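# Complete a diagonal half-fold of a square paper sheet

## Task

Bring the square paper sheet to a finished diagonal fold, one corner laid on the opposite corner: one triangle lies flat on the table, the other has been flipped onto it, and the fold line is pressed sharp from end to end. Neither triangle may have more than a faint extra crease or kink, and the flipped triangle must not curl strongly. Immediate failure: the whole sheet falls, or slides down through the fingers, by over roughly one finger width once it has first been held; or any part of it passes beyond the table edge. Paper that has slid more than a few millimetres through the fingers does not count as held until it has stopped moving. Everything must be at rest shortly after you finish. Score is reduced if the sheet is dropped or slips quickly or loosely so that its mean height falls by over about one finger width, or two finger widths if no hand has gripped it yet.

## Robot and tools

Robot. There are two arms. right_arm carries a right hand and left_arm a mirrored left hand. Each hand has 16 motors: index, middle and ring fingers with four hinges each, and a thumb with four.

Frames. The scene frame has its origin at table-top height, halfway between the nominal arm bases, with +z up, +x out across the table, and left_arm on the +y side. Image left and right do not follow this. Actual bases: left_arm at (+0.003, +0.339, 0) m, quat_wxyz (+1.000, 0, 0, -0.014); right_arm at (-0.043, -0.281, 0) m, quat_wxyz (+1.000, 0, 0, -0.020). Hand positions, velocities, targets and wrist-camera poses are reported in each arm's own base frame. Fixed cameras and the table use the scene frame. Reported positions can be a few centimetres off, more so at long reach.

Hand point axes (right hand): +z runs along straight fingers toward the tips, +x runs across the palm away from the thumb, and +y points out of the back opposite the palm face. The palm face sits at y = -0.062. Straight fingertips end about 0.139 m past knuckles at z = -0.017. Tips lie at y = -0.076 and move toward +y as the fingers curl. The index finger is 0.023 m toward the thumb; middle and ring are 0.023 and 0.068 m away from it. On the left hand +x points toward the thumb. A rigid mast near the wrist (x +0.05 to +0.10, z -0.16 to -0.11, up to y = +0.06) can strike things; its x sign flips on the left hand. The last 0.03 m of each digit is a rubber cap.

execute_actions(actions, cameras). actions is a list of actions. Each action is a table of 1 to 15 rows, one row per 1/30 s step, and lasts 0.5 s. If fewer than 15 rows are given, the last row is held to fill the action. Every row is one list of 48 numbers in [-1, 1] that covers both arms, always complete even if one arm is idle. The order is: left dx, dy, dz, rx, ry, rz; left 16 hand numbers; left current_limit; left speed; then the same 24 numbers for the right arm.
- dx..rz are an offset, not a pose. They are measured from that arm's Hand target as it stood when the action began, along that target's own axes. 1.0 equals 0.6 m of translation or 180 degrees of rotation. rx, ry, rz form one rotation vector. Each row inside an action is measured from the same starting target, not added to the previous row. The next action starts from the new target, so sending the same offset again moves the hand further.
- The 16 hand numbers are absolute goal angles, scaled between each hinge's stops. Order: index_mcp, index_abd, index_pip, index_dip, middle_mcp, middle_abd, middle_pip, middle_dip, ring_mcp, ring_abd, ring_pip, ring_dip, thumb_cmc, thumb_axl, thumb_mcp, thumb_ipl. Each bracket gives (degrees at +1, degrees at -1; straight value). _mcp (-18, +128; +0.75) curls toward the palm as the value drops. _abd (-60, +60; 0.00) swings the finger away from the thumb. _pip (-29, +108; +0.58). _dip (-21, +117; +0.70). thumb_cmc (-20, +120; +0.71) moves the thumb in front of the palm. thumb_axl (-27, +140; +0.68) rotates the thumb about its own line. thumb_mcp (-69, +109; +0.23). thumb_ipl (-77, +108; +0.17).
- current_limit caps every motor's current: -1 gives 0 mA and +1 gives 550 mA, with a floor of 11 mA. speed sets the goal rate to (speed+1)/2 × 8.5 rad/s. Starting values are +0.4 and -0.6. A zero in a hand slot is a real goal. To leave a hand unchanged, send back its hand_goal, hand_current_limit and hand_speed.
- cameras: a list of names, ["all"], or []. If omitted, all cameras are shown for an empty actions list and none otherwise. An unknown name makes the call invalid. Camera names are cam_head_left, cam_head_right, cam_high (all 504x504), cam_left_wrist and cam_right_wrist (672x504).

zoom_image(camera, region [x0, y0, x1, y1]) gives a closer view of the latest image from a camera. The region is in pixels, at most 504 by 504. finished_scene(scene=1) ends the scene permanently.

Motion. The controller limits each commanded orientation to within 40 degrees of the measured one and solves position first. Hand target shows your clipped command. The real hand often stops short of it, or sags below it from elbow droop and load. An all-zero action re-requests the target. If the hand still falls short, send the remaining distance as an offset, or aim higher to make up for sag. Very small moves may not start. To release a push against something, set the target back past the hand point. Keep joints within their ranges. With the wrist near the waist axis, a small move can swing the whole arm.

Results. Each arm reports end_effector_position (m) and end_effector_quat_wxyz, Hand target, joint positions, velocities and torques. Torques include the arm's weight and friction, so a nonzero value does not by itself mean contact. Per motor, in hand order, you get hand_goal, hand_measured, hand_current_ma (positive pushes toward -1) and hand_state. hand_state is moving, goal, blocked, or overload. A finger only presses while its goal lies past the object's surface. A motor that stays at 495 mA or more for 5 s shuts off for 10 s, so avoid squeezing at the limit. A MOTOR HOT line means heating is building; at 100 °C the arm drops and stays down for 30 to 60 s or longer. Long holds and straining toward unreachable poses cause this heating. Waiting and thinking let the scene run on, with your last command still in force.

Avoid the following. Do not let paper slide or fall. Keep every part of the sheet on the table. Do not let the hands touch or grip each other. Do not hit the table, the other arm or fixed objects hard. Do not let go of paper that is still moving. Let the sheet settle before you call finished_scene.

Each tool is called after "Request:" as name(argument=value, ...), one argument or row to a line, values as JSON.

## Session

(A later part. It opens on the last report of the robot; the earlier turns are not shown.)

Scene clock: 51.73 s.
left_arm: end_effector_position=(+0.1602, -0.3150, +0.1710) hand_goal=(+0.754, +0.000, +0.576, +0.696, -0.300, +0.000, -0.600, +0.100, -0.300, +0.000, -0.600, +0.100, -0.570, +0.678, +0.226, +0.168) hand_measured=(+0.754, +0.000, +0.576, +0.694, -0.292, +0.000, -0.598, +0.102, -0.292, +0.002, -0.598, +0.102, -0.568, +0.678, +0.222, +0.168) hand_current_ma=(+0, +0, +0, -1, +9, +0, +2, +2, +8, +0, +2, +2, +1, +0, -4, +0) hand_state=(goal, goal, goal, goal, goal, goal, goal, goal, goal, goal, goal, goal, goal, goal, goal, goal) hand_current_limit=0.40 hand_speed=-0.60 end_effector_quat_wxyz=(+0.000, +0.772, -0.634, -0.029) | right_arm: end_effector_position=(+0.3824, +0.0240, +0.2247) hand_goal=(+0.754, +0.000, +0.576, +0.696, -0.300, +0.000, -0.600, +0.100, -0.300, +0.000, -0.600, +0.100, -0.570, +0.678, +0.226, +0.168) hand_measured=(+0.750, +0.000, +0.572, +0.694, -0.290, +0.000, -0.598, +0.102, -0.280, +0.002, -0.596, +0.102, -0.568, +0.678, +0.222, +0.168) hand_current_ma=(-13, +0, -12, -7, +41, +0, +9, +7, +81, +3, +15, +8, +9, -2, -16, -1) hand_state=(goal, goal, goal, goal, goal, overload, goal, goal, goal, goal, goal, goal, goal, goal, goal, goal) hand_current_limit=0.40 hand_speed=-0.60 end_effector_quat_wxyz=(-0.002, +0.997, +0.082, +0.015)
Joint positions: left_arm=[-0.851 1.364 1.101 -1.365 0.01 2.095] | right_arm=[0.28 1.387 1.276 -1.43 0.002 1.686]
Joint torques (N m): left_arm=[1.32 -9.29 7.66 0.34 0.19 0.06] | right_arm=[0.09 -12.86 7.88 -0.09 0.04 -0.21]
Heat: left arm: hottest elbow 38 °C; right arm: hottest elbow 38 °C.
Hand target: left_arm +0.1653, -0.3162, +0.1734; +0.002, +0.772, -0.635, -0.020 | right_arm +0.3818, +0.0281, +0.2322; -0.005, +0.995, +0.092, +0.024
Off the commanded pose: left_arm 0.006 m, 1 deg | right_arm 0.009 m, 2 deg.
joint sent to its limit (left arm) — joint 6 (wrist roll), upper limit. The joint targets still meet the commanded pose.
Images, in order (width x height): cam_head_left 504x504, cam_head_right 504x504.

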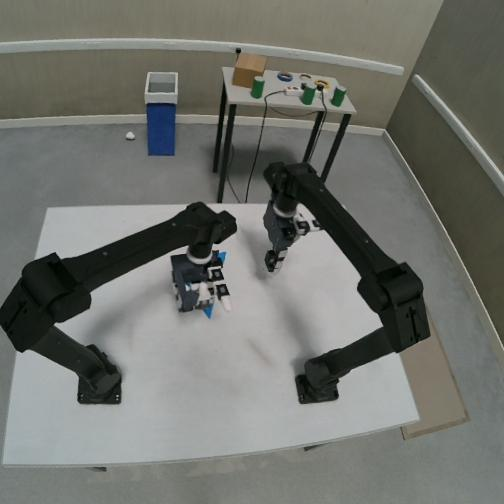

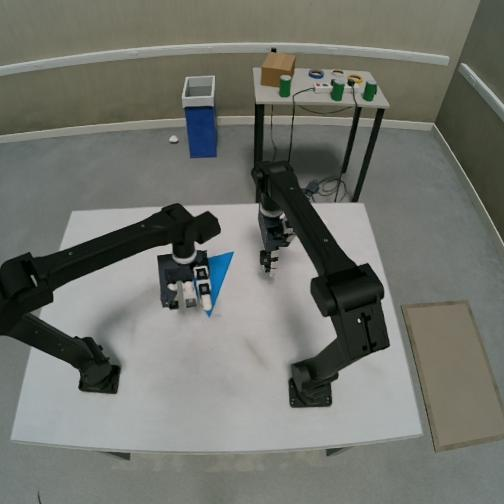

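Request:
execute_actions(
  actions=[
    [[0.013,0.003,0.02,0,0,0,0.754,0,0.576,0.696,-0.3,0,-0.6,0.1,-0.3,0,-0.6,0.1,-0.571,0.678,0.226,0.168,0.4,-0.6, 0,0,0,0,0,0,0.754,0,0.576,0.696,-0.3,0,-0.6,0.1,-0.3,0,-0.6,0.1,-0.571,0.678,0.226,0.168,0.4,-0.6]],
    [[0,0,0.02,0,0,0,0.754,0,0.576,0.696,-0.3,0,-0.6,0.1,-0.3,0,-0.6,0.1,-0.571,0.678,0.226,0.168,0.4,-0.6, 0,0,0,0,0,0,0.754,0,0.576,0.696,-0.3,0,-0.6,0.1,-0.3,0,-0.6,0.1,-0.571,0.678,0.226,0.168,0.4,-0.6]],
  ],
  cameras=["cam_head_left","cam_head_right"],
)

Request:
zoom_image(
  camera="cam_head_left",
  region=[160, 240, 250, 340],
)

Request:
zoom_image(
  camera="cam_head_right",
  region=[160, 240, 250, 340],
)

Scene clock: 53.53 s.
left_arm: end_effector_position=(+0.1643, -0.3198, +0.1512) hand_goal=(+0.754, +0.000, +0.576, +0.696, -0.300, +0.000, -0.600, +0.100, -0.300, +0.000, -0.600, +0.100, -0.570, +0.678, +0.226, +0.168) hand_measured=(+0.754, +0.000, +0.576, +0.694, -0.292, +0.000, -0.598, +0.102, -0.292, +0.002, -0.598, +0.102, -0.568, +0.678, +0.222, +0.168) hand_current_ma=(+0, +0, +0, -1, +9, +0, +2, +2, +8, +0, +2, +2, +1, +0, -4, +0) hand_state=(goal, goal, goal, goal, goal, goal, goal, goal, goal, goal, goal, goal, goal, goal, goal, goal) hand_current_limit=0.40 hand_speed=-0.60 end_effector_quat_wxyz=(+0.001, +0.773, -0.635, -0.023) | right_arm: end_effector_position=(+0.3824, +0.0240, +0.2247) hand_goal=(+0.754, +0.000, +0.576, +0.696, -0.300, +0.000, -0.600, +0.100, -0.300, +0.000, -0.600, +0.100, -0.570, +0.678, +0.226, +0.168) hand_measured=(+0.750, +0.000, +0.572, +0.694, -0.290, +0.000, -0.598, +0.102, -0.280, +0.002, -0.596, +0.102, -0.568, +0.678, +0.222, +0.168) hand_current_ma=(-13, +0, -12, -7, +41, +0, +9, +7, +81, +3, +15, +8, +9, -2, -16, -1) hand_state=(goal, goal, goal, goal, goal, overload, goal, goal, goal, goal, goal, goal, goal, goal, goal, goal) hand_current_limit=0.40 hand_speed=-0.60 end_effector_quat_wxyz=(-0.002, +0.997, +0.082, +0.015)
Joint positions: left_arm=[-0.851 1.388 1.072 -1.301 0.01 2.095] | right_arm=[0.28 1.387 1.276 -1.43 0.002 1.686]
Joint torques (N m): left_arm=[0.32 -9.05 7.05 0.36 0.22 -0.1] | right_arm=[0.03 -12.86 7.9 -0.1 0.04 -0.21]
Heat: left arm: hottest elbow 38 °C; right arm: hottest elbow 38 °C.
Hand target: left_arm +0.1642, -0.3236, +0.1491; +0.002, +0.772, -0.635, -0.021 | right_arm +0.3818, +0.0281, +0.2322; -0.005, +0.995, +0.092, +0.024
Off the commanded pose: left_arm 0.004 m, 0 deg | right_arm 0.009 m, 2 deg.
Images, in order (width x height): cam_head_left 504x504, cam_head_right 504x504.

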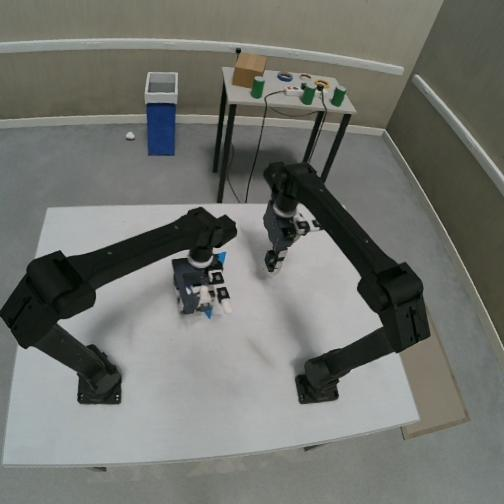

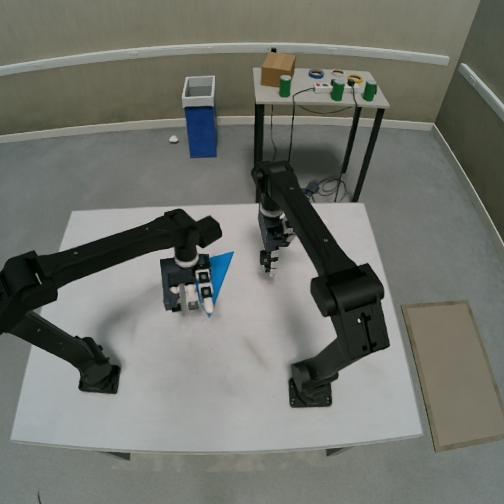

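Scaled by 5.040 from the camera's 504x504 image, which has a finer 720x720 frame.

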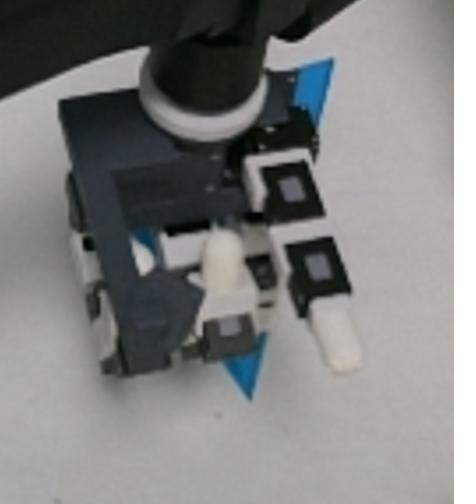

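Scaled by 5.040 from the camera's 504x504 image, which has a finer 720x720 frame.

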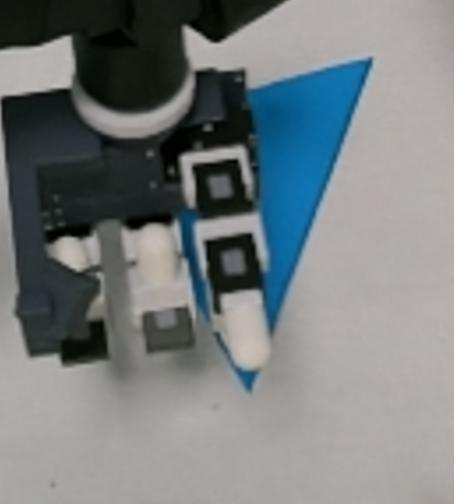

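Request:
execute_actions(
  actions=[
    [[0,0,0.03,0,0,0,0.754,0,0.576,0.696,-0.3,0,-0.6,0.1,-0.3,0,-0.6,0.1,-0.571,0.678,0.226,0.168,0.4,-0.6, 0,0,0,0,0,0,0.754,0,0.576,0.696,-0.3,0,-0.6,0.1,-0.3,0,-0.6,0.1,-0.571,0.678,0.226,0.168,0.4,-0.6]],
    [[0,0,0.03,0,0,0,0.754,0,0.576,0.696,-0.3,0,-0.6,0.1,-0.3,0,-0.6,0.1,-0.571,0.678,0.226,0.168,0.4,-0.6, 0,0,0,0,0,0,0.754,0,0.576,0.696,-0.3,0,-0.6,0.1,-0.3,0,-0.6,0.1,-0.571,0.678,0.226,0.168,0.4,-0.6]],
  ],
  cameras=["cam_head_left","cam_head_right"],
)

Request:
zoom_image(
  camera="cam_head_left",
  region=[160, 230, 250, 340],
)

Request:
zoom_image(
  camera="cam_head_right",
  region=[160, 230, 250, 340],
)

Scene clock: 54.90 s.
left_arm: end_effector_position=(+0.1674, -0.3236, +0.1315) hand_goal=(+0.754, +0.000, +0.576, +0.696, -0.300, +0.000, -0.600, +0.100, -0.300, +0.000, -0.600, +0.100, -0.570, +0.678, +0.226, +0.168) hand_measured=(+0.740, -0.056, +0.570, +0.694, -0.292, +0.000, -0.598, +0.102, -0.292, +0.002, -0.598, +0.102, -0.568, +0.678, +0.222, +0.168) hand_current_ma=(-20, -107, -7, -2, +10, +0, +2, +2, +10, +0, +2, +2, +1, +0, -5, +0) hand_state=(goal, blocked, goal, goal, goal, goal, goal, goal, goal, goal, goal, goal, goal, goal, goal, goal) hand_current_limit=0.40 hand_speed=-0.60 end_effector_quat_wxyz=(+0.005, +0.773, -0.635, -0.007) | right_arm: end_effector_position=(+0.3824, +0.0240, +0.2247) hand_goal=(+0.754, +0.000, +0.576, +0.696, -0.300, +0.000, -0.600, +0.100, -0.300, +0.000, -0.600, +0.100, -0.570, +0.678, +0.226, +0.168) hand_measured=(+0.750, +0.000, +0.572, +0.694, -0.290, +0.000, -0.598, +0.102, -0.280, +0.002, -0.596, +0.102, -0.568, +0.678, +0.222, +0.168) hand_current_ma=(-13, +0, -12, -7, +41, +0, +9, +7, +81, +3, +15, +8, +9, -2, -16, -1) hand_state=(goal, goal, goal, goal, goal, overload, goal, goal, goal, goal, goal, goal, goal, goal, goal, goal) hand_current_limit=0.40 hand_speed=-0.60 end_effector_quat_wxyz=(-0.002, +0.997, +0.082, +0.015)
Joint positions: left_arm=[-0.851 1.397 1.029 -1.214 0.011 2.095] | right_arm=[0.28 1.387 1.276 -1.43 0.002 1.686]
Joint torques (N m): left_arm=[0.26 -7.41 5.09 0.99 0.15 -0.12] | right_arm=[0.15 -12.81 7.88 -0.13 0.03 -0.2]
Heat: left arm: hottest elbow 38 °C; right arm: hottest elbow 38 °C.
Hand target: left_arm +0.1630, -0.3227, +0.1131; +0.002, +0.772, -0.635, -0.021 | right_arm +0.3818, +0.0281, +0.2322; -0.005, +0.995, +0.092, +0.024
Off the commanded pose: left_arm 0.019 m, 2 deg | right_arm 0.009 m, 2 deg.
Images, in order (width x height): cam_head_left 504x504, cam_head_right 504x504.

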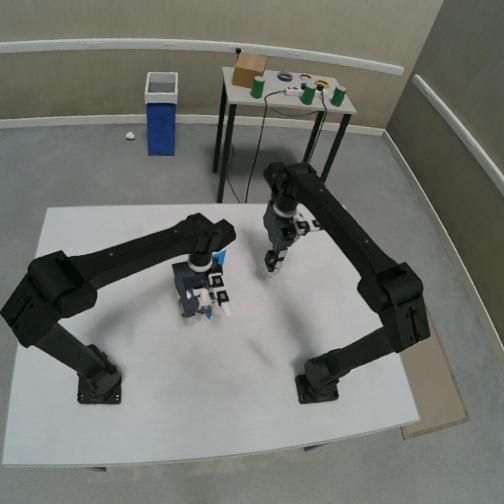

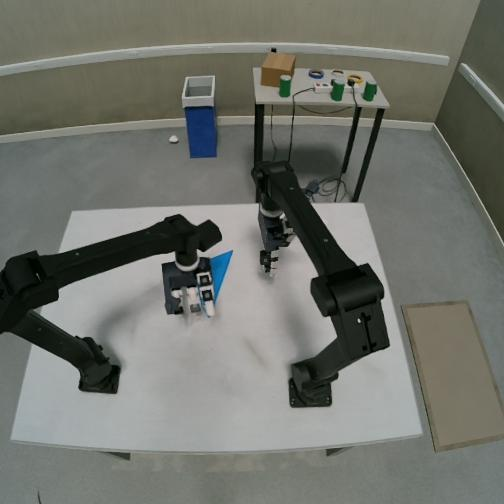

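Scaled by 4.582 from the camera's 504x504 image, which has a finer 720x720 frame.

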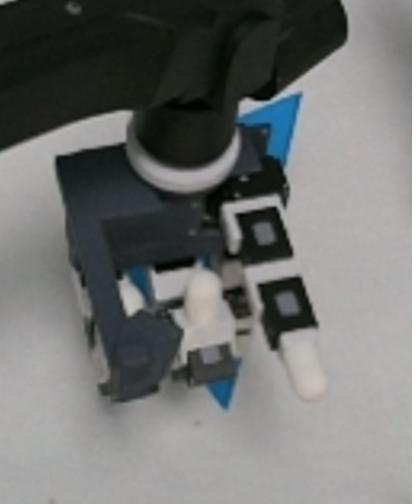

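Scaled by 4.582 from the camera's 504x504 image, which has a finer 720x720 frame.

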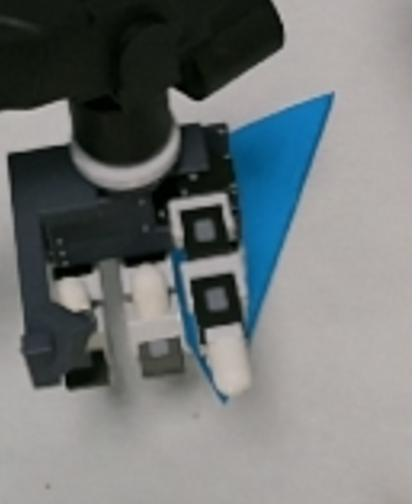

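Request:
execute_actions(
  actions=[
    [[0,0,0.025,0,0,0,0.754,0,0.576,0.696,-0.3,0,-0.6,0.1,-0.3,0,-0.6,0.1,-0.571,0.678,0.226,0.168,0.4,-0.6, 0.023,-0.0933,0,0,0,0,0.754,0,0.576,0.696,-0.3,0,-0.6,0.1,-0.3,0,-0.6,0.1,-0.571,0.678,0.226,0.168,0.4,-0.6]],
    [[0,0,0,0,0,0,0.754,0,0.576,0.696,-0.3,0,-0.6,0.1,-0.3,0,-0.6,0.1,-0.571,0.678,0.226,0.168,0.4,-0.6, 0.023,-0.0933,0.02,0,0,0,0.754,0,0.576,0.696,-0.3,0,-0.6,0.1,-0.3,0,-0.6,0.1,-0.571,0.678,0.226,0.168,0.4,-0.6]],
    [[0,0,0,0,0,0,0.754,0,0.576,0.696,-0.3,0,-0.6,0.1,-0.3,0,-0.6,0.1,-0.571,0.678,0.226,0.168,0.4,-0.6, 0.023,-0.0933,0.04,0,0,0,0.754,0,0.576,0.696,-0.3,0,-0.6,0.1,-0.3,0,-0.6,0.1,-0.571,0.678,0.226,0.168,0.4,-0.6]],
  ],
  cameras=["all"],
)

Request:
zoom_image(
  camera="cam_head_left",
  region=[160, 230, 270, 340],
)

Request:
zoom_image(
  camera="cam_head_right",
  region=[160, 230, 270, 340],
)

Request:
zoom_image(
  camera="cam_high",
  region=[100, 180, 260, 320],
)

Scene clock: 57.17 s.
left_arm: end_effector_position=(+0.1687, -0.3251, +0.1289) hand_goal=(+0.754, +0.000, +0.576, +0.696, -0.300, +0.000, -0.600, +0.100, -0.300, +0.000, -0.600, +0.100, -0.570, +0.678, +0.226, +0.168) hand_measured=(+0.730, -0.098, +0.562, +0.690, -0.292, +0.000, -0.598, +0.102, -0.292, +0.002, -0.598, +0.102, -0.568, +0.678, +0.222, +0.168) hand_current_ma=(-43, -240, -18, -6, +10, +0, +2, +2, +10, +0, +2, +2, +1, +0, -5, +0) hand_state=(blocked, blocked, goal, goal, goal, goal, goal, goal, goal, goal, goal, goal, goal, goal, goal, goal) hand_current_limit=0.40 hand_speed=-0.60 end_effector_quat_wxyz=(+0.007, +0.773, -0.635, +0.006) | right_arm: end_effector_position=(+0.3685, +0.0829, +0.2118) hand_goal=(+0.754, +0.000, +0.576, +0.696, -0.300, +0.000, -0.600, +0.100, -0.300, +0.000, -0.600, +0.100, -0.570, +0.678, +0.226, +0.168) hand_measured=(+0.752, +0.000, +0.574, +0.694, -0.290, +0.000, -0.598, +0.102, -0.282, +0.002, -0.596, +0.102, -0.568, +0.678, +0.222, +0.168) hand_current_ma=(-6, +0, -9, -7, +41, +0, +9, +7, +73, +3, +11, +8, +6, -2, -16, -1) hand_state=(goal, goal, goal, goal, goal, overload, goal, goal, goal, goal, goal, goal, goal, goal, goal, goal) hand_current_limit=0.40 hand_speed=-0.60 end_effector_quat_wxyz=(+0.002, +0.994, +0.106, -0.003)
Joint positions: left_arm=[-0.851 1.387 1.013 -1.182 0.011 2.095] | right_arm=[0.432 1.425 1.277 -1.43 0.003 1.791]
Joint torques (N m): left_arm=[0.56 -5.13 4.16 1.39 0.16 -0.12] | right_arm=[-0.79 -11.81 7.47 -0.1 0.11 -0.09]
Heat: left arm: hottest elbow 38 °C; right arm: hottest elbow 38 °C.
Hand target: left_arm +0.1625, -0.3225, +0.0982; +0.002, +0.772, -0.635, -0.021 | right_arm +0.3685, +0.0829, +0.2118; +0.002, +0.994, +0.106, -0.003 (last step not sent: back at the drive's target)
Off the commanded pose: left_arm 0.031 m, 3 deg | right_arm 0.063 m, 0 deg.
pose unreachable (right arm): on one or more control steps of this call, first in action 1 (counted from 0), this arm could not follow its commanded pose, so it was not sent that pose on those steps. It may still have moved: this result reports where it is.
cause: moving toward the commanded pose would bring a part of the arm too close to another arm (a part of this arm just beyond joint 6 (wrist roll) and a part of the left arm just beyond its joint 4 (wrist pitch), 60 mm apart when this arm was first held).

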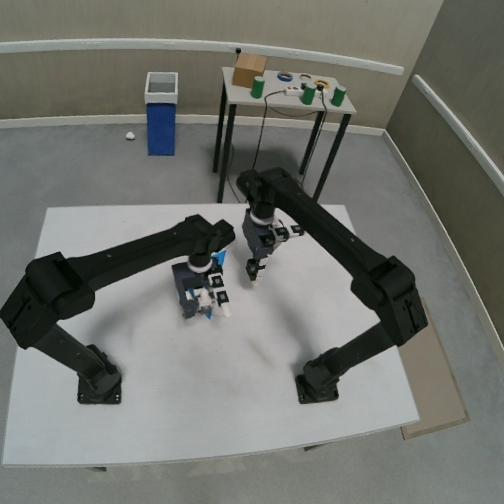

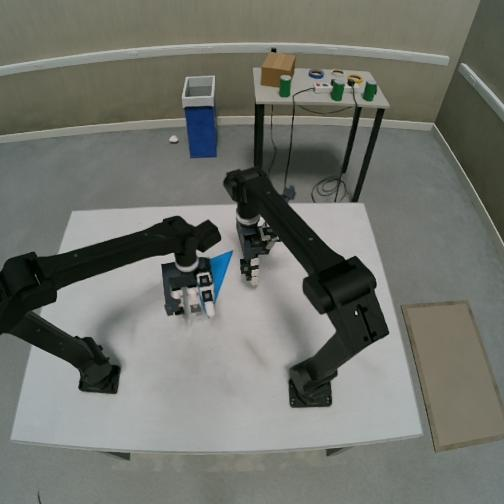

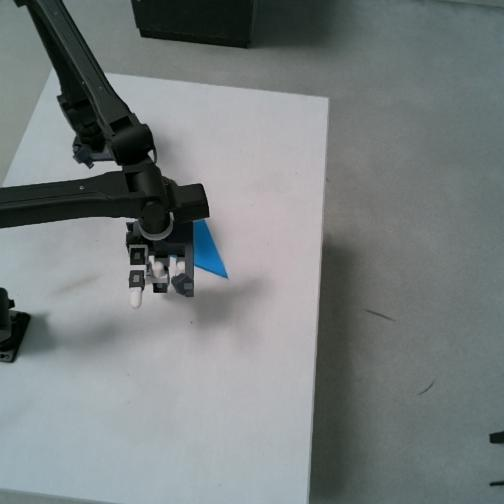

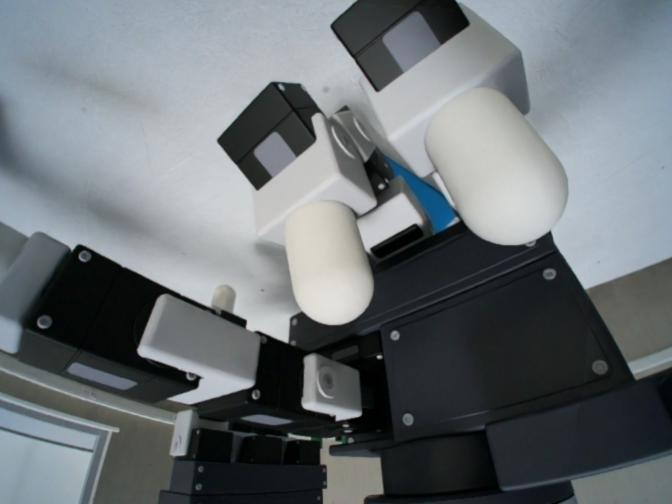

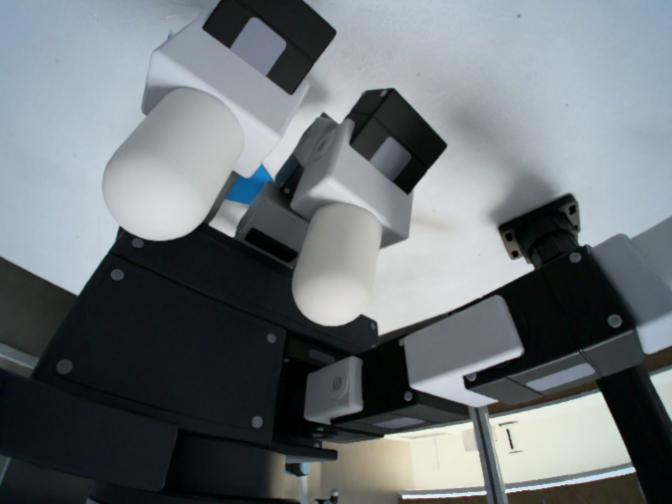

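Scaled by 4.582 from the camera's 504x504 image, which has a finer 720x720 frame.

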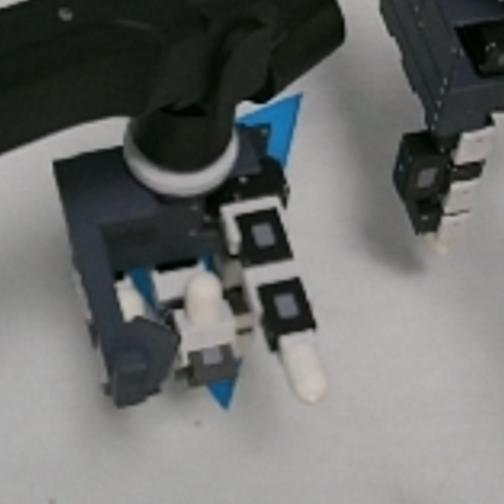

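Scaled by 4.582 from the camera's 504x504 image, which has a finer 720x720 frame.

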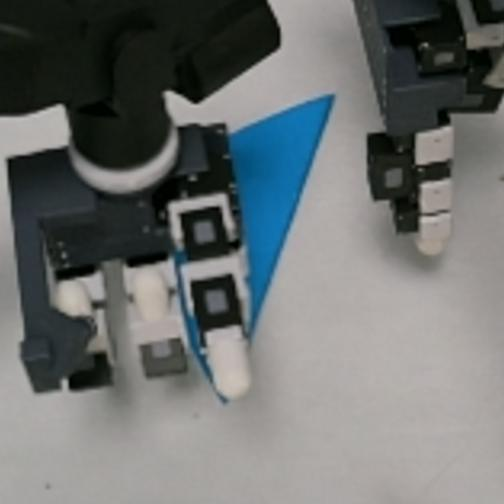

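Scaled by 3.150 from the camera's 504x504 image, which has a finer 720x720 frame.

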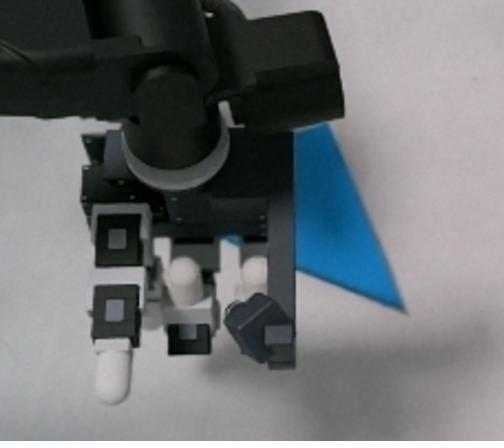

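Request:
execute_actions(
  actions=[
    [[0,0,0,0,0,0,0.754,0,0.576,0.696,-0.3,0,-0.6,0.1,-0.3,0,-0.6,0.1,-0.571,0.678,0.226,0.168,0.4,-0.6, 0.1107,-0.0165,0,0,0,0,0.754,0,0.576,0.696,-0.3,0,-0.6,0.1,-0.3,0,-0.6,0.1,-0.571,0.678,0.226,0.168,0.4,-0.6]],
    [[0,0,0,0,0,0,0.754,0,0.576,0.696,-0.3,0,-0.6,0.1,-0.3,0,-0.6,0.1,-0.571,0.678,0.226,0.168,0.4,-0.6, 0.1107,-0.0165,0,0,0,0,0.754,0,0.576,0.696,-0.3,0,-0.6,0.1,-0.3,0,-0.6,0.1,-0.571,0.678,0.226,0.168,0.4,-0.6]],
    [[0,0,0,0,0,0,0.754,0,0.576,0.696,-0.3,0,-0.6,0.1,-0.3,0,-0.6,0.1,-0.571,0.678,0.226,0.168,0.4,-0.6, 0.0148,-0.0845,0.05,0,0,0,0.754,0,0.576,0.696,-0.3,0,-0.6,0.1,-0.3,0,-0.6,0.1,-0.571,0.678,0.226,0.168,0.4,-0.6]],
  ],
  cameras=["cam_head_left","cam_head_right","cam_high"],
)

Request:
zoom_image(
  camera="cam_head_left",
  region=[160, 230, 270, 340],
)

Request:
zoom_image(
  camera="cam_head_right",
  region=[160, 230, 270, 340],
)

Scene clock: 60.63 s.
left_arm: end_effector_position=(+0.1687, -0.3251, +0.1289) hand_goal=(+0.754, +0.000, +0.576, +0.696, -0.300, +0.000, -0.600, +0.100, -0.300, +0.000, -0.600, +0.100, -0.570, +0.678, +0.226, +0.168) hand_measured=(+0.730, -0.098, +0.562, +0.690, -0.292, +0.000, -0.598, +0.102, -0.292, +0.002, -0.598, +0.102, -0.568, +0.678, +0.222, +0.168) hand_current_ma=(-43, -240, -18, -6, +10, +0, +2, +2, +10, +0, +2, +2, +1, +0, -5, +0) hand_state=(blocked, blocked, goal, goal, goal, goal, goal, goal, goal, goal, goal, goal, goal, goal, goal, goal) hand_current_limit=0.40 hand_speed=-0.60 end_effector_quat_wxyz=(+0.007, +0.773, -0.635, +0.006) | right_arm: end_effector_position=(+0.4745, +0.1760, +0.1611) hand_goal=(+0.754, +0.000, +0.576, +0.696, -0.300, +0.000, -0.600, +0.100, -0.300, +0.000, -0.600, +0.100, -0.570, +0.678, +0.226, +0.168) hand_measured=(+0.752, +0.000, +0.574, +0.694, -0.290, +0.000, -0.598, +0.102, -0.282, +0.002, -0.596, +0.102, -0.570, +0.678, +0.222, +0.168) hand_current_ma=(-7, +0, -8, -7, +41, +0, +9, +7, +69, +3, +11, +8, -1, -2, -17, -1) hand_state=(goal, goal, goal, goal, goal, overload, goal, goal, goal, goal, goal, goal, goal, goal, goal, goal) hand_current_limit=0.40 hand_speed=-0.60 end_effector_quat_wxyz=(+0.015, +0.993, +0.115, -0.034)
Joint positions: left_arm=[-0.851 1.387 1.013 -1.182 0.011 2.095] | right_arm=[0.507 1.842 1.65 -1.454 0.002 1.847]
Joint torques (N m): left_arm=[0.44 -5.71 4.22 1.26 0.15 -0.14] | right_arm=[-1.67 -19.02 11.12 0.1 0.14 0.05]
Heat: left arm: hottest elbow 38 °C; right arm: hottest elbow 39 °C.
Hand target: left_arm +0.1625, -0.3225, +0.0982; +0.002, +0.772, -0.635, -0.021 | right_arm +0.4922, +0.1813, +0.1807; +0.002, +0.994, +0.105, -0.003
Off the commanded pose: left_arm 0.031 m, 3 deg | right_arm 0.027 m, 4 deg.
Images, in order (width x height): cam_head_left 504x504, cam_head_right 504x504, cam_high 504x504.

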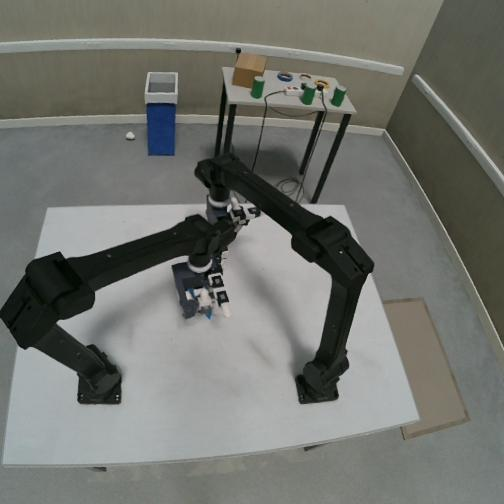

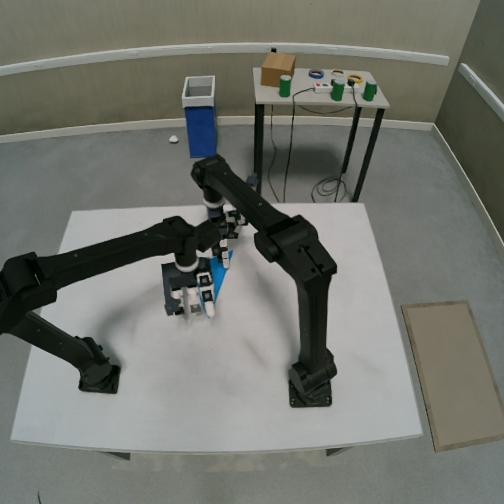

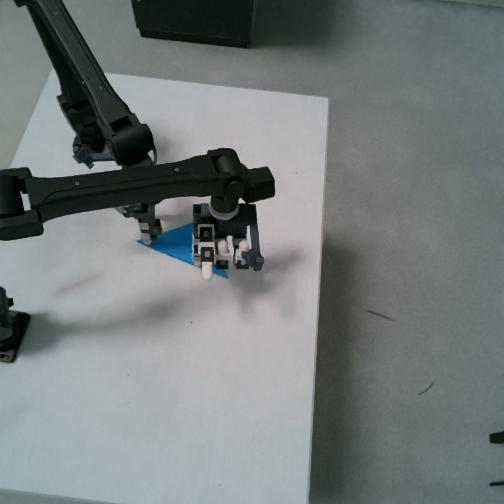

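Scaled by 4.582 from the camera's 504x504 image, which has a finer 720x720 frame.

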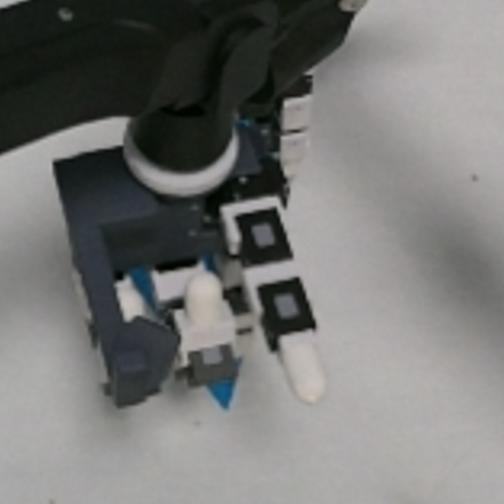

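Scaled by 4.582 from the camera's 504x504 image, which has a finer 720x720 frame.

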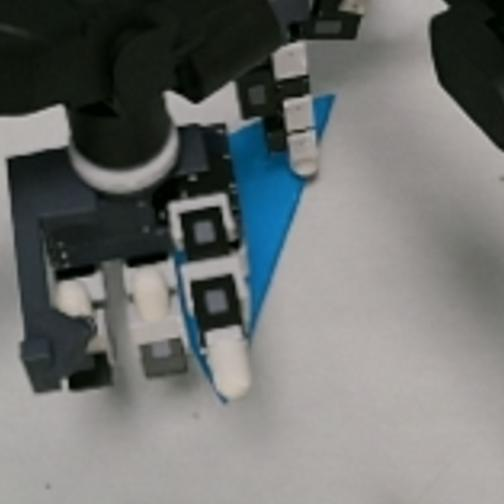

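Request:
execute_actions(
  actions=[
    [[0,0,0,0,0,0,0.754,0,0.576,0.696,-0.3,0,-0.6,0.1,-0.3,0,-0.6,0.1,-0.571,0.678,0.226,0.168,0.4,-0.6, 0.009,-0.025,-0.005,0,0,0,0.754,0,0.576,0.696,-0.3,0,-0.6,0.1,-0.3,0,-0.6,0.1,-0.571,0.678,0.226,0.168,0.4,-0.6]],
  ],
  cameras=["cam_head_right","cam_high"],
)

Request:
zoom_image(
  camera="cam_head_right",
  region=[190, 230, 250, 320],
)

Scene clock: 61.67 s.
left_arm: end_effector_position=(+0.1687, -0.3251, +0.1289) hand_goal=(+0.754, +0.000, +0.576, +0.696, -0.300, +0.000, -0.600, +0.100, -0.300, +0.000, -0.600, +0.100, -0.570, +0.678, +0.226, +0.168) hand_measured=(+0.730, -0.098, +0.562, +0.690, -0.292, +0.000, -0.598, +0.102, -0.292, +0.002, -0.598, +0.102, -0.568, +0.678, +0.222, +0.168) hand_current_ma=(-43, -240, -18, -6, +10, +0, +2, +2, +10, +0, +2, +2, +1, +0, -5, +0) hand_state=(blocked, blocked, goal, goal, goal, goal, goal, goal, goal, goal, goal, goal, goal, goal, goal, goal) hand_current_limit=0.40 hand_speed=-0.60 end_effector_quat_wxyz=(+0.007, +0.773, -0.635, +0.006) | right_arm: end_effector_position=(+0.4834, +0.1832, +0.1702) hand_goal=(+0.754, +0.000, +0.576, +0.696, -0.300, +0.000, -0.600, +0.100, -0.300, +0.000, -0.600, +0.100, -0.570, +0.678, +0.226, +0.168) hand_measured=(+0.752, +0.000, +0.574, +0.694, -0.290, +0.000, -0.598, +0.102, -0.282, +0.002, -0.596, +0.102, -0.570, +0.678, +0.222, +0.168) hand_current_ma=(-7, +0, -8, -7, +41, +0, +9, +7, +69, +3, +11, +8, -1, -2, -17, -1) hand_state=(goal, goal, goal, goal, goal, overload, goal, goal, goal, goal, goal, goal, goal, goal, goal, goal) hand_current_limit=0.40 hand_speed=-0.60 end_effector_quat_wxyz=(+0.009, +0.994, +0.105, -0.020)
Joint positions: left_arm=[-0.851 1.387 1.013 -1.182 0.011 2.095] | right_arm=[0.509 1.85 1.692 -1.455 0.002 1.869]
Joint torques (N m): left_arm=[0.73 -5.77 4.19 1.31 0.16 -0.13] | right_arm=[0.21 -17.9 11.43 -0.53 0.11 0.02]
Heat: left arm: hottest elbow 37 °C; right arm: hottest elbow 39 °C.
Hand target: left_arm +0.1625, -0.3225, +0.0982; +0.002, +0.772, -0.635, -0.021 | right_arm +0.4944, +0.1972, +0.1836; +0.002, +0.994, +0.106, -0.003
Off the commanded pose: left_arm 0.031 m, 3 deg | right_arm 0.022 m, 2 deg.
Images, in order (width x height): cam_head_right 504x504, cam_high 504x504.

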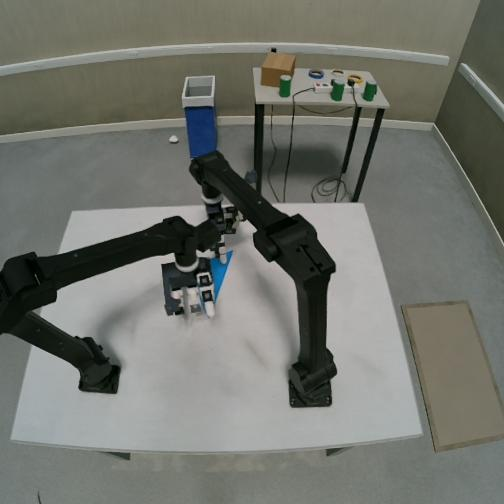

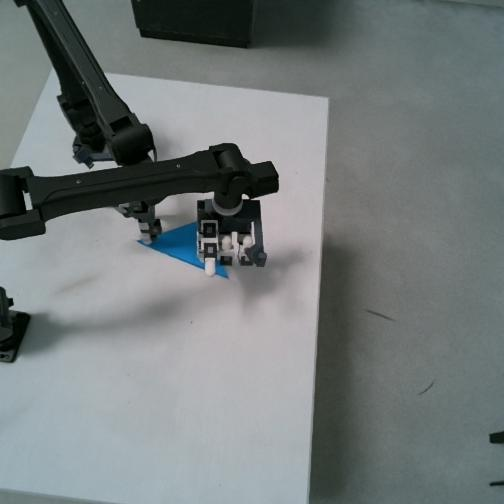

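Scaled by 5.600 from the camera's 504x504 image, which has a finer 720x720 frame.

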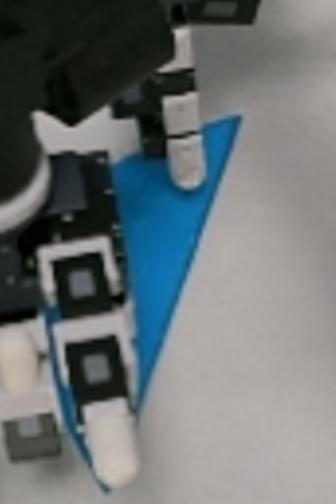

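Request:
execute_actions(
  actions=[
    [[0,0,0,0,0,0,0.754,0,0.576,0.696,-0.3,0,-0.6,0.1,-0.3,0,-0.6,0.1,-0.571,0.678,0.226,0.168,0.4,-0.6, 0,0,0.06,0,0,0,0.754,0,0.576,0.696,-0.3,0,-0.6,0.1,-0.3,0,-0.6,0.1,-0.571,0.678,0.226,0.168,0.4,-0.6]],
    [[0,0,0,0,0,0,0.754,0,0.576,0.696,-0.3,0,-0.6,0.1,-0.3,0,-0.6,0.1,-0.571,0.678,0.226,0.168,0.4,-0.6, 0,0,0.04,0,0,0,0.754,0,0.576,0.696,-0.3,0,-0.6,0.1,-0.3,0,-0.6,0.1,-0.571,0.678,0.226,0.168,0.4,-0.6]],
  ],
  cameras=["cam_head_right","cam_high"],
)

Request:
zoom_image(
  camera="cam_head_right",
  region=[190, 230, 250, 320],
)

Scene clock: 63.17 s.
left_arm: end_effector_position=(+0.1687, -0.3251, +0.1289) hand_goal=(+0.754, +0.000, +0.576, +0.696, -0.300, +0.000, -0.600, +0.100, -0.300, +0.000, -0.600, +0.100, -0.570, +0.678, +0.226, +0.168) hand_measured=(+0.730, -0.098, +0.562, +0.690, -0.292, +0.000, -0.598, +0.102, -0.292, +0.002, -0.598, +0.102, -0.568, +0.678, +0.222, +0.168) hand_current_ma=(-43, -240, -18, -6, +10, +0, +2, +2, +10, +0, +2, +2, +1, +0, -5, +0) hand_state=(blocked, blocked, goal, goal, goal, goal, goal, goal, goal, goal, goal, goal, goal, goal, goal, goal) hand_current_limit=0.40 hand_speed=-0.60 end_effector_quat_wxyz=(+0.007, +0.773, -0.635, +0.006) | right_arm: end_effector_position=(+0.4966, +0.1910, +0.1349) hand_goal=(+0.754, +0.000, +0.576, +0.696, -0.300, +0.000, -0.600, +0.100, -0.300, +0.000, -0.600, +0.100, -0.570, +0.678, +0.226, +0.168) hand_measured=(+0.750, -0.002, +0.574, +0.694, -0.288, +0.000, -0.598, +0.102, -0.284, +0.002, -0.596, +0.102, -0.570, +0.678, +0.222, +0.168) hand_current_ma=(-11, -4, -8, -6, +43, +0, +9, +7, +66, +3, +11, +8, +0, -2, -19, -1) hand_state=(goal, goal, goal, goal, goal, overload, goal, goal, goal, goal, goal, goal, goal, goal, goal, goal) hand_current_limit=0.40 hand_speed=-0.60 end_effector_quat_wxyz=(-0.001, +0.995, +0.104, +0.002)
Joint positions: left_arm=[-0.851 1.387 1.013 -1.182 0.011 2.095] | right_arm=[0.509 1.878 1.644 -1.333 0.001 1.871]
Joint torques (N m): left_arm=[0.32 -5.42 4.19 1.33 0.15 -0.13] | right_arm=[0.21 -17.9 6.67 0.46 0.18 0]
Heat: left arm: hottest elbow 37 °C; right arm: hottest elbow 39 °C.
Hand target: left_arm +0.1625, -0.3225, +0.0982; +0.002, +0.772, -0.635, -0.021 | right_arm +0.4941, +0.1968, +0.1237; +0.002, +0.994, +0.106, -0.003
Off the commanded pose: left_arm 0.031 m, 3 deg | right_arm 0.013 m, 1 deg.
Images, in order (width x height): cam_head_right 504x504, cam_high 504x504.

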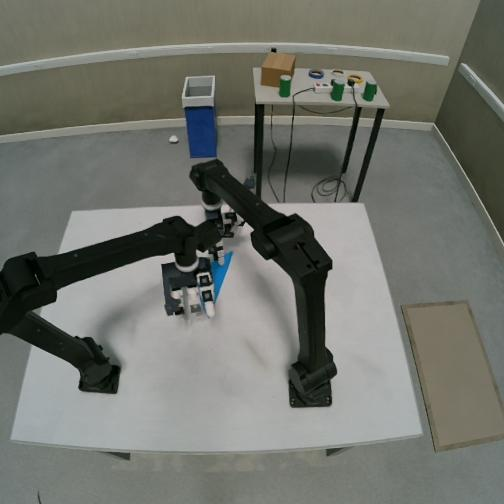

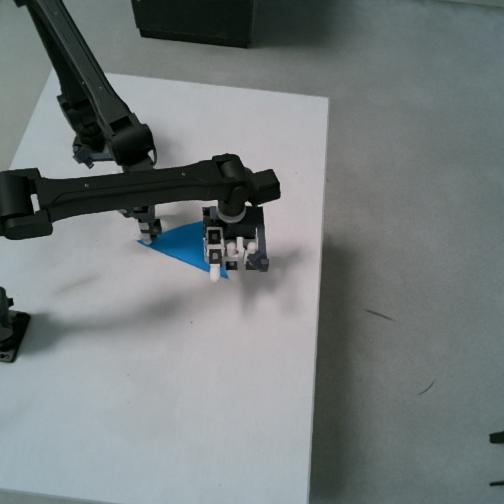

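Scaled by 5.600 from the camera's 504x504 image, which has a finer 720x720 frame.

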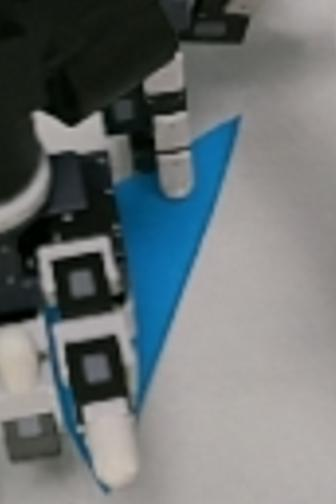

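Request:
execute_actions(
  actions=[
    [[0,0,0,0,0,0,0.754,0,0.576,0.696,-0.3,0,-0.6,0.1,-0.3,0,-0.6,0.1,-0.571,0.678,0.226,0.168,0.4,-0.6, -0.009,0.0206,-0.04,0,0,0,0.754,0,0.576,0.696,-0.3,0,-0.6,0.1,-0.3,0,-0.6,0.1,-0.571,0.678,0.226,0.168,0.4,-0.6]],
    [[0,0,0,0,0,0,0.754,0,0.576,0.696,-0.3,0,-0.6,0.1,-0.3,0,-0.6,0.1,-0.571,0.678,0.226,0.168,0.4,-0.6, 0,0.004,0.04,0,0,0,0.754,0,0.576,0.696,-0.3,0,-0.6,0.1,-0.3,0,-0.6,0.1,-0.571,0.678,0.226,0.168,0.4,-0.6]],
  ],
  cameras=["cam_head_right","cam_high"],
)

Request:
zoom_image(
  camera="cam_head_right",
  region=[190, 230, 250, 320],
)

Scene clock: 64.70 s.
left_arm: end_effector_position=(+0.1687, -0.3251, +0.1289) hand_goal=(+0.754, +0.000, +0.576, +0.696, -0.300, +0.000, -0.600, +0.100, -0.300, +0.000, -0.600, +0.100, -0.570, +0.678, +0.226, +0.168) hand_measured=(+0.730, -0.098, +0.562, +0.690, -0.292, +0.000, -0.598, +0.102, -0.292, +0.002, -0.598, +0.102, -0.568, +0.678, +0.222, +0.168) hand_current_ma=(-43, -240, -18, -6, +10, +0, +2, +2, +10, +0, +2, +2, +1, +0, -5, +0) hand_state=(blocked, blocked, goal, goal, goal, goal, goal, goal, goal, goal, goal, goal, goal, goal, goal, goal) hand_current_limit=0.40 hand_speed=-0.60 end_effector_quat_wxyz=(+0.007, +0.773, -0.635, +0.006) | right_arm: end_effector_position=(+0.4905, +0.1875, +0.1340) hand_goal=(+0.754, +0.000, +0.576, +0.696, -0.300, +0.000, -0.600, +0.100, -0.300, +0.000, -0.600, +0.100, -0.570, +0.678, +0.226, +0.168) hand_measured=(+0.752, -0.002, +0.574, +0.694, -0.288, +0.000, -0.598, +0.102, -0.284, +0.002, -0.596, +0.102, -0.570, +0.678, +0.222, +0.168) hand_current_ma=(-9, -6, -7, -6, +43, +0, +9, +7, +65, +3, +11, +8, -1, -2, -19, -1) hand_state=(goal, goal, goal, goal, goal, overload, goal, goal, goal, goal, goal, goal, goal, goal, goal, goal) hand_current_limit=0.40 hand_speed=-0.60 end_effector_quat_wxyz=(+0.000, +0.994, +0.105, +0.000)
Joint positions: left_arm=[-0.851 1.387 1.013 -1.182 0.011 2.095] | right_arm=[0.509 1.862 1.618 -1.326 0 1.869]
Joint torques (N m): left_arm=[0.5 -5.07 4.19 1.35 0.13 -0.12] | right_arm=[-1.67 -18.26 5.97 0.64 0.18 -0.21]
Heat: left arm: hottest elbow 37 °C; right arm: hottest elbow 39 °C.
Hand target: left_arm +0.1625, -0.3225, +0.0982; +0.002, +0.772, -0.635, -0.021 | right_arm +0.4919, +0.1813, +0.1237; +0.002, +0.994, +0.105, -0.003
Off the commanded pose: left_arm 0.031 m, 3 deg | right_arm 0.012 m, 0 deg.
Images, in order (width x height): cam_head_right 504x504, cam_high 504x504.

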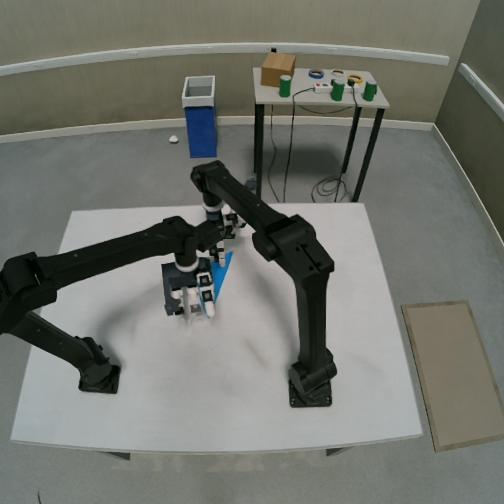

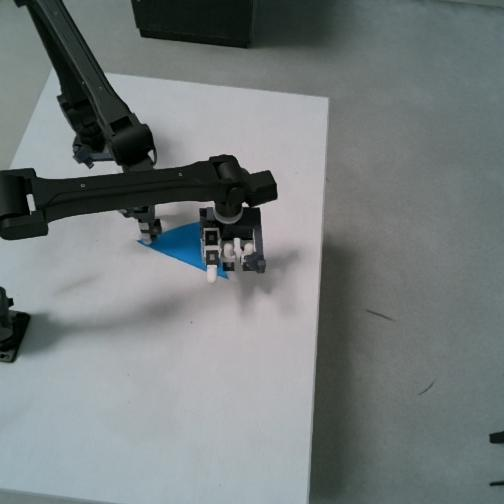

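Scaled by 5.600 from the camera's 504x504 image, which has a finer 720x720 frame.

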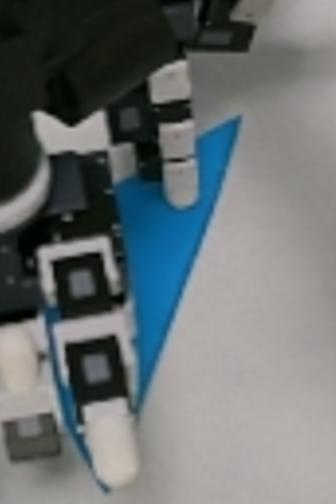

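Request:
execute_actions(
  actions=[
    [[0,0,0,0,0,0,0.754,0,0.576,0.696,-0.3,0,-0.6,0.1,-0.3,0,-0.6,0.1,-0.571,0.678,0.226,0.168,0.4,-0.6, -0.006,0.022,-0.03,0,0,0,0.754,0,0.576,0.696,-0.3,0,-0.6,0.1,-0.3,0,-0.6,0.1,-0.571,0.678,0.226,0.168,0.4,-0.6]],
    [[0,0,0,0,0,0,0.754,0,0.576,0.696,-0.3,0,-0.6,0.1,-0.3,0,-0.6,0.1,-0.571,0.678,0.226,0.168,0.4,-0.6, 0,0,0.03,0,0,0,0.754,0,0.576,0.696,-0.3,0,-0.6,0.1,-0.3,0,-0.6,0.1,-0.571,0.678,0.226,0.168,0.4,-0.6]],
  ],
  cameras=["cam_head_right"],
)

Request:
zoom_image(
  camera="cam_head_right",
  region=[190, 230, 250, 320],
)

Scene clock: 66.07 s.
left_arm: end_effector_position=(+0.1687, -0.3251, +0.1289) hand_goal=(+0.754, +0.000, +0.576, +0.696, -0.300, +0.000, -0.600, +0.100, -0.300, +0.000, -0.600, +0.100, -0.570, +0.678, +0.226, +0.168) hand_measured=(+0.730, -0.098, +0.562, +0.690, -0.292, +0.000, -0.598, +0.102, -0.292, +0.002, -0.598, +0.102, -0.568, +0.678, +0.222, +0.168) hand_current_ma=(-43, -240, -18, -6, +10, +0, +2, +2, +10, +0, +2, +2, +1, +0, -5, +0) hand_state=(blocked, blocked, goal, goal, goal, goal, goal, goal, goal, goal, goal, goal, goal, goal, goal, goal) hand_current_limit=0.40 hand_speed=-0.60 end_effector_quat_wxyz=(+0.007, +0.773, -0.635, +0.006) | right_arm: end_effector_position=(+0.4902, +0.1754, +0.1339) hand_goal=(+0.754, +0.000, +0.576, +0.696, -0.300, +0.000, -0.600, +0.100, -0.300, +0.000, -0.600, +0.100, -0.570, +0.678, +0.226, +0.168) hand_measured=(+0.764, -0.002, +0.584, +0.700, -0.288, +0.000, -0.598, +0.102, -0.284, +0.002, -0.596, +0.102, -0.570, +0.678, +0.222, +0.168) hand_current_ma=(+41, -7, +30, +10, +43, +0, +9, +7, +65, +3, +11, +8, -1, -2, -19, -1) hand_state=(goal, goal, goal, goal, goal, overload, goal, goal, goal, goal, goal, goal, goal, goal, goal, goal) hand_current_limit=0.40 hand_speed=-0.60 end_effector_quat_wxyz=(-0.001, +0.994, +0.105, +0.002)
Joint positions: left_arm=[-0.851 1.387 1.013 -1.182 0.011 2.095] | right_arm=[0.49 1.845 1.593 -1.316 0 1.85]
Joint torques (N m): left_arm=[0.62 -5.54 4.16 1.29 0.15 -0.11] | right_arm=[-1.9 -18.14 5.89 0.54 0.2 -0.22]
Heat: left arm: hottest elbow 37 °C; right arm: hottest elbow 39 °C.
Hand target: left_arm +0.1625, -0.3225, +0.0982; +0.002, +0.772, -0.635, -0.021 | right_arm +0.4911, +0.1676, +0.1239; +0.002, +0.994, +0.106, -0.003
Off the commanded pose: left_arm 0.031 m, 3 deg | right_arm 0.013 m, 1 deg.
Images, in order (width x height): cam_head_right 504x504.

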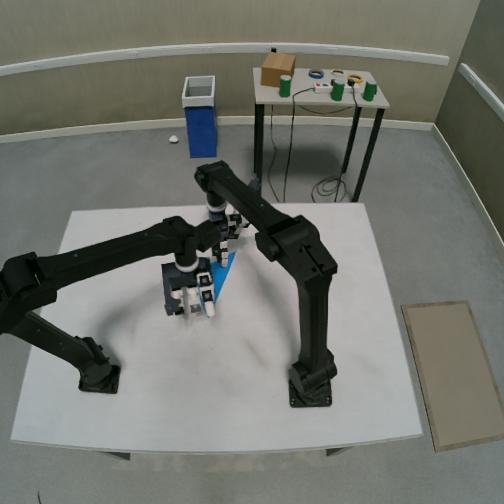

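Scaled by 5.600 from the camera's 504x504 image, which has a finer 720x720 frame.

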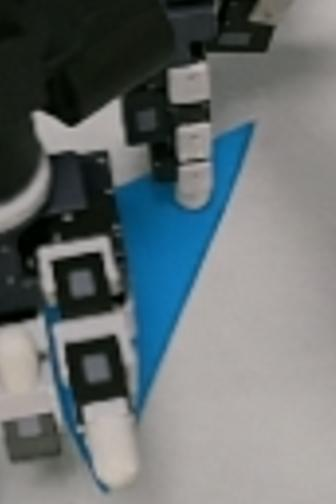

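Request:
execute_actions(
  actions=[
    [[0,0,0,0,0,0,0.754,0,0.576,0.696,-0.3,0,-0.6,0.1,-0.3,0,-0.6,0.1,-0.571,0.678,0.226,0.168,0.4,-0.6, 0,0,-0.09,0,0,0,0.754,0,0.576,0.696,-0.3,0,-0.6,0.1,-0.3,0,-0.6,0.1,-0.571,0.678,0.226,0.168,0.4,-0.6]],
    [[0,0,0,0,0,0,0.754,0,0.576,0.696,-0.3,0,-0.6,0.1,-0.3,0,-0.6,0.1,-0.571,0.678,0.226,0.168,0.4,-0.6, -0.009,0.0206,0,0,0,0,0.754,0,0.576,0.696,-0.3,0,-0.6,0.1,-0.3,0,-0.6,0.1,-0.571,0.678,0.226,0.168,0.4,-0.6]],
    [[0,0,0,0,0,0,0.754,0,0.576,0.696,-0.3,0,-0.6,0.1,-0.3,0,-0.6,0.1,-0.571,0.678,0.226,0.168,0.4,-0.6, 0,0,0.06,0,0,0,0.754,0,0.576,0.696,-0.3,0,-0.6,0.1,-0.3,0,-0.6,0.1,-0.571,0.678,0.226,0.168,0.4,-0.6]],
  ],
  cameras=["cam_head_right"],
)

Request:
zoom_image(
  camera="cam_head_right",
  region=[190, 230, 250, 320],
)

Scene clock: 68.03 s.
left_arm: end_effector_position=(+0.1687, -0.3251, +0.1289) hand_goal=(+0.754, +0.000, +0.576, +0.696, -0.300, +0.000, -0.600, +0.100, -0.300, +0.000, -0.600, +0.100, -0.570, +0.678, +0.226, +0.168) hand_measured=(+0.730, -0.098, +0.562, +0.690, -0.292, +0.000, -0.598, +0.102, -0.292, +0.002, -0.598, +0.102, -0.568, +0.678, +0.222, +0.168) hand_current_ma=(-43, -240, -18, -6, +10, +0, +2, +2, +10, +0, +2, +2, +1, +0, -5, +0) hand_state=(blocked, blocked, goal, goal, goal, goal, goal, goal, goal, goal, goal, goal, goal, goal, goal, goal) hand_current_limit=0.40 hand_speed=-0.60 end_effector_quat_wxyz=(+0.007, +0.773, -0.635, +0.006) | right_arm: end_effector_position=(+0.4839, +0.1570, +0.1416) hand_goal=(+0.754, +0.000, +0.576, +0.696, -0.300, +0.000, -0.600, +0.100, -0.300, +0.000, -0.600, +0.100, -0.570, +0.678, +0.226, +0.168) hand_measured=(+0.754, -0.002, +0.578, +0.698, -0.290, +0.000, -0.598, +0.102, -0.284, +0.002, -0.596, +0.102, -0.570, +0.678, +0.222, +0.168) hand_current_ma=(+2, -6, +8, +7, +42, +0, +9, +7, +65, +3, +11, +8, -1, -2, -19, -1) hand_state=(goal, goal, goal, goal, goal, overload, goal, goal, goal, goal, goal, goal, goal, goal, goal, goal) hand_current_limit=0.40 hand_speed=-0.60 end_effector_quat_wxyz=(+0.004, +0.995, +0.104, -0.009)
Joint positions: left_arm=[-0.851 1.387 1.013 -1.182 0.011 2.095] | right_arm=[0.466 1.819 1.574 -1.345 0.001 1.828]
Joint torques (N m): left_arm=[0.21 -5.6 4.22 1.36 0.17 -0.12] | right_arm=[-1.49 -18.32 7.3 0.29 0.16 -0.19]
Heat: left arm: hottest elbow 37 °C; right arm: hottest elbow 39 °C.
Hand target: left_arm +0.1625, -0.3225, +0.0982; +0.002, +0.772, -0.635, -0.021 | right_arm +0.4884, +0.1546, +0.1419; +0.002, +0.994, +0.106, -0.003
Off the commanded pose: left_arm 0.031 m, 3 deg | right_arm 0.005 m, 1 deg.
Images, in order (width x height): cam_head_right 504x504.

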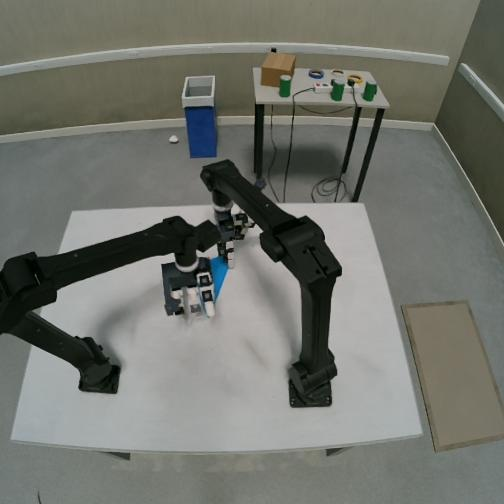

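Scaled by 5.600 from the camera's 504x504 image, which has a finer 720x720 frame.

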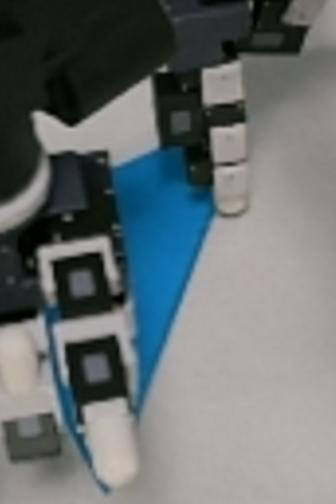

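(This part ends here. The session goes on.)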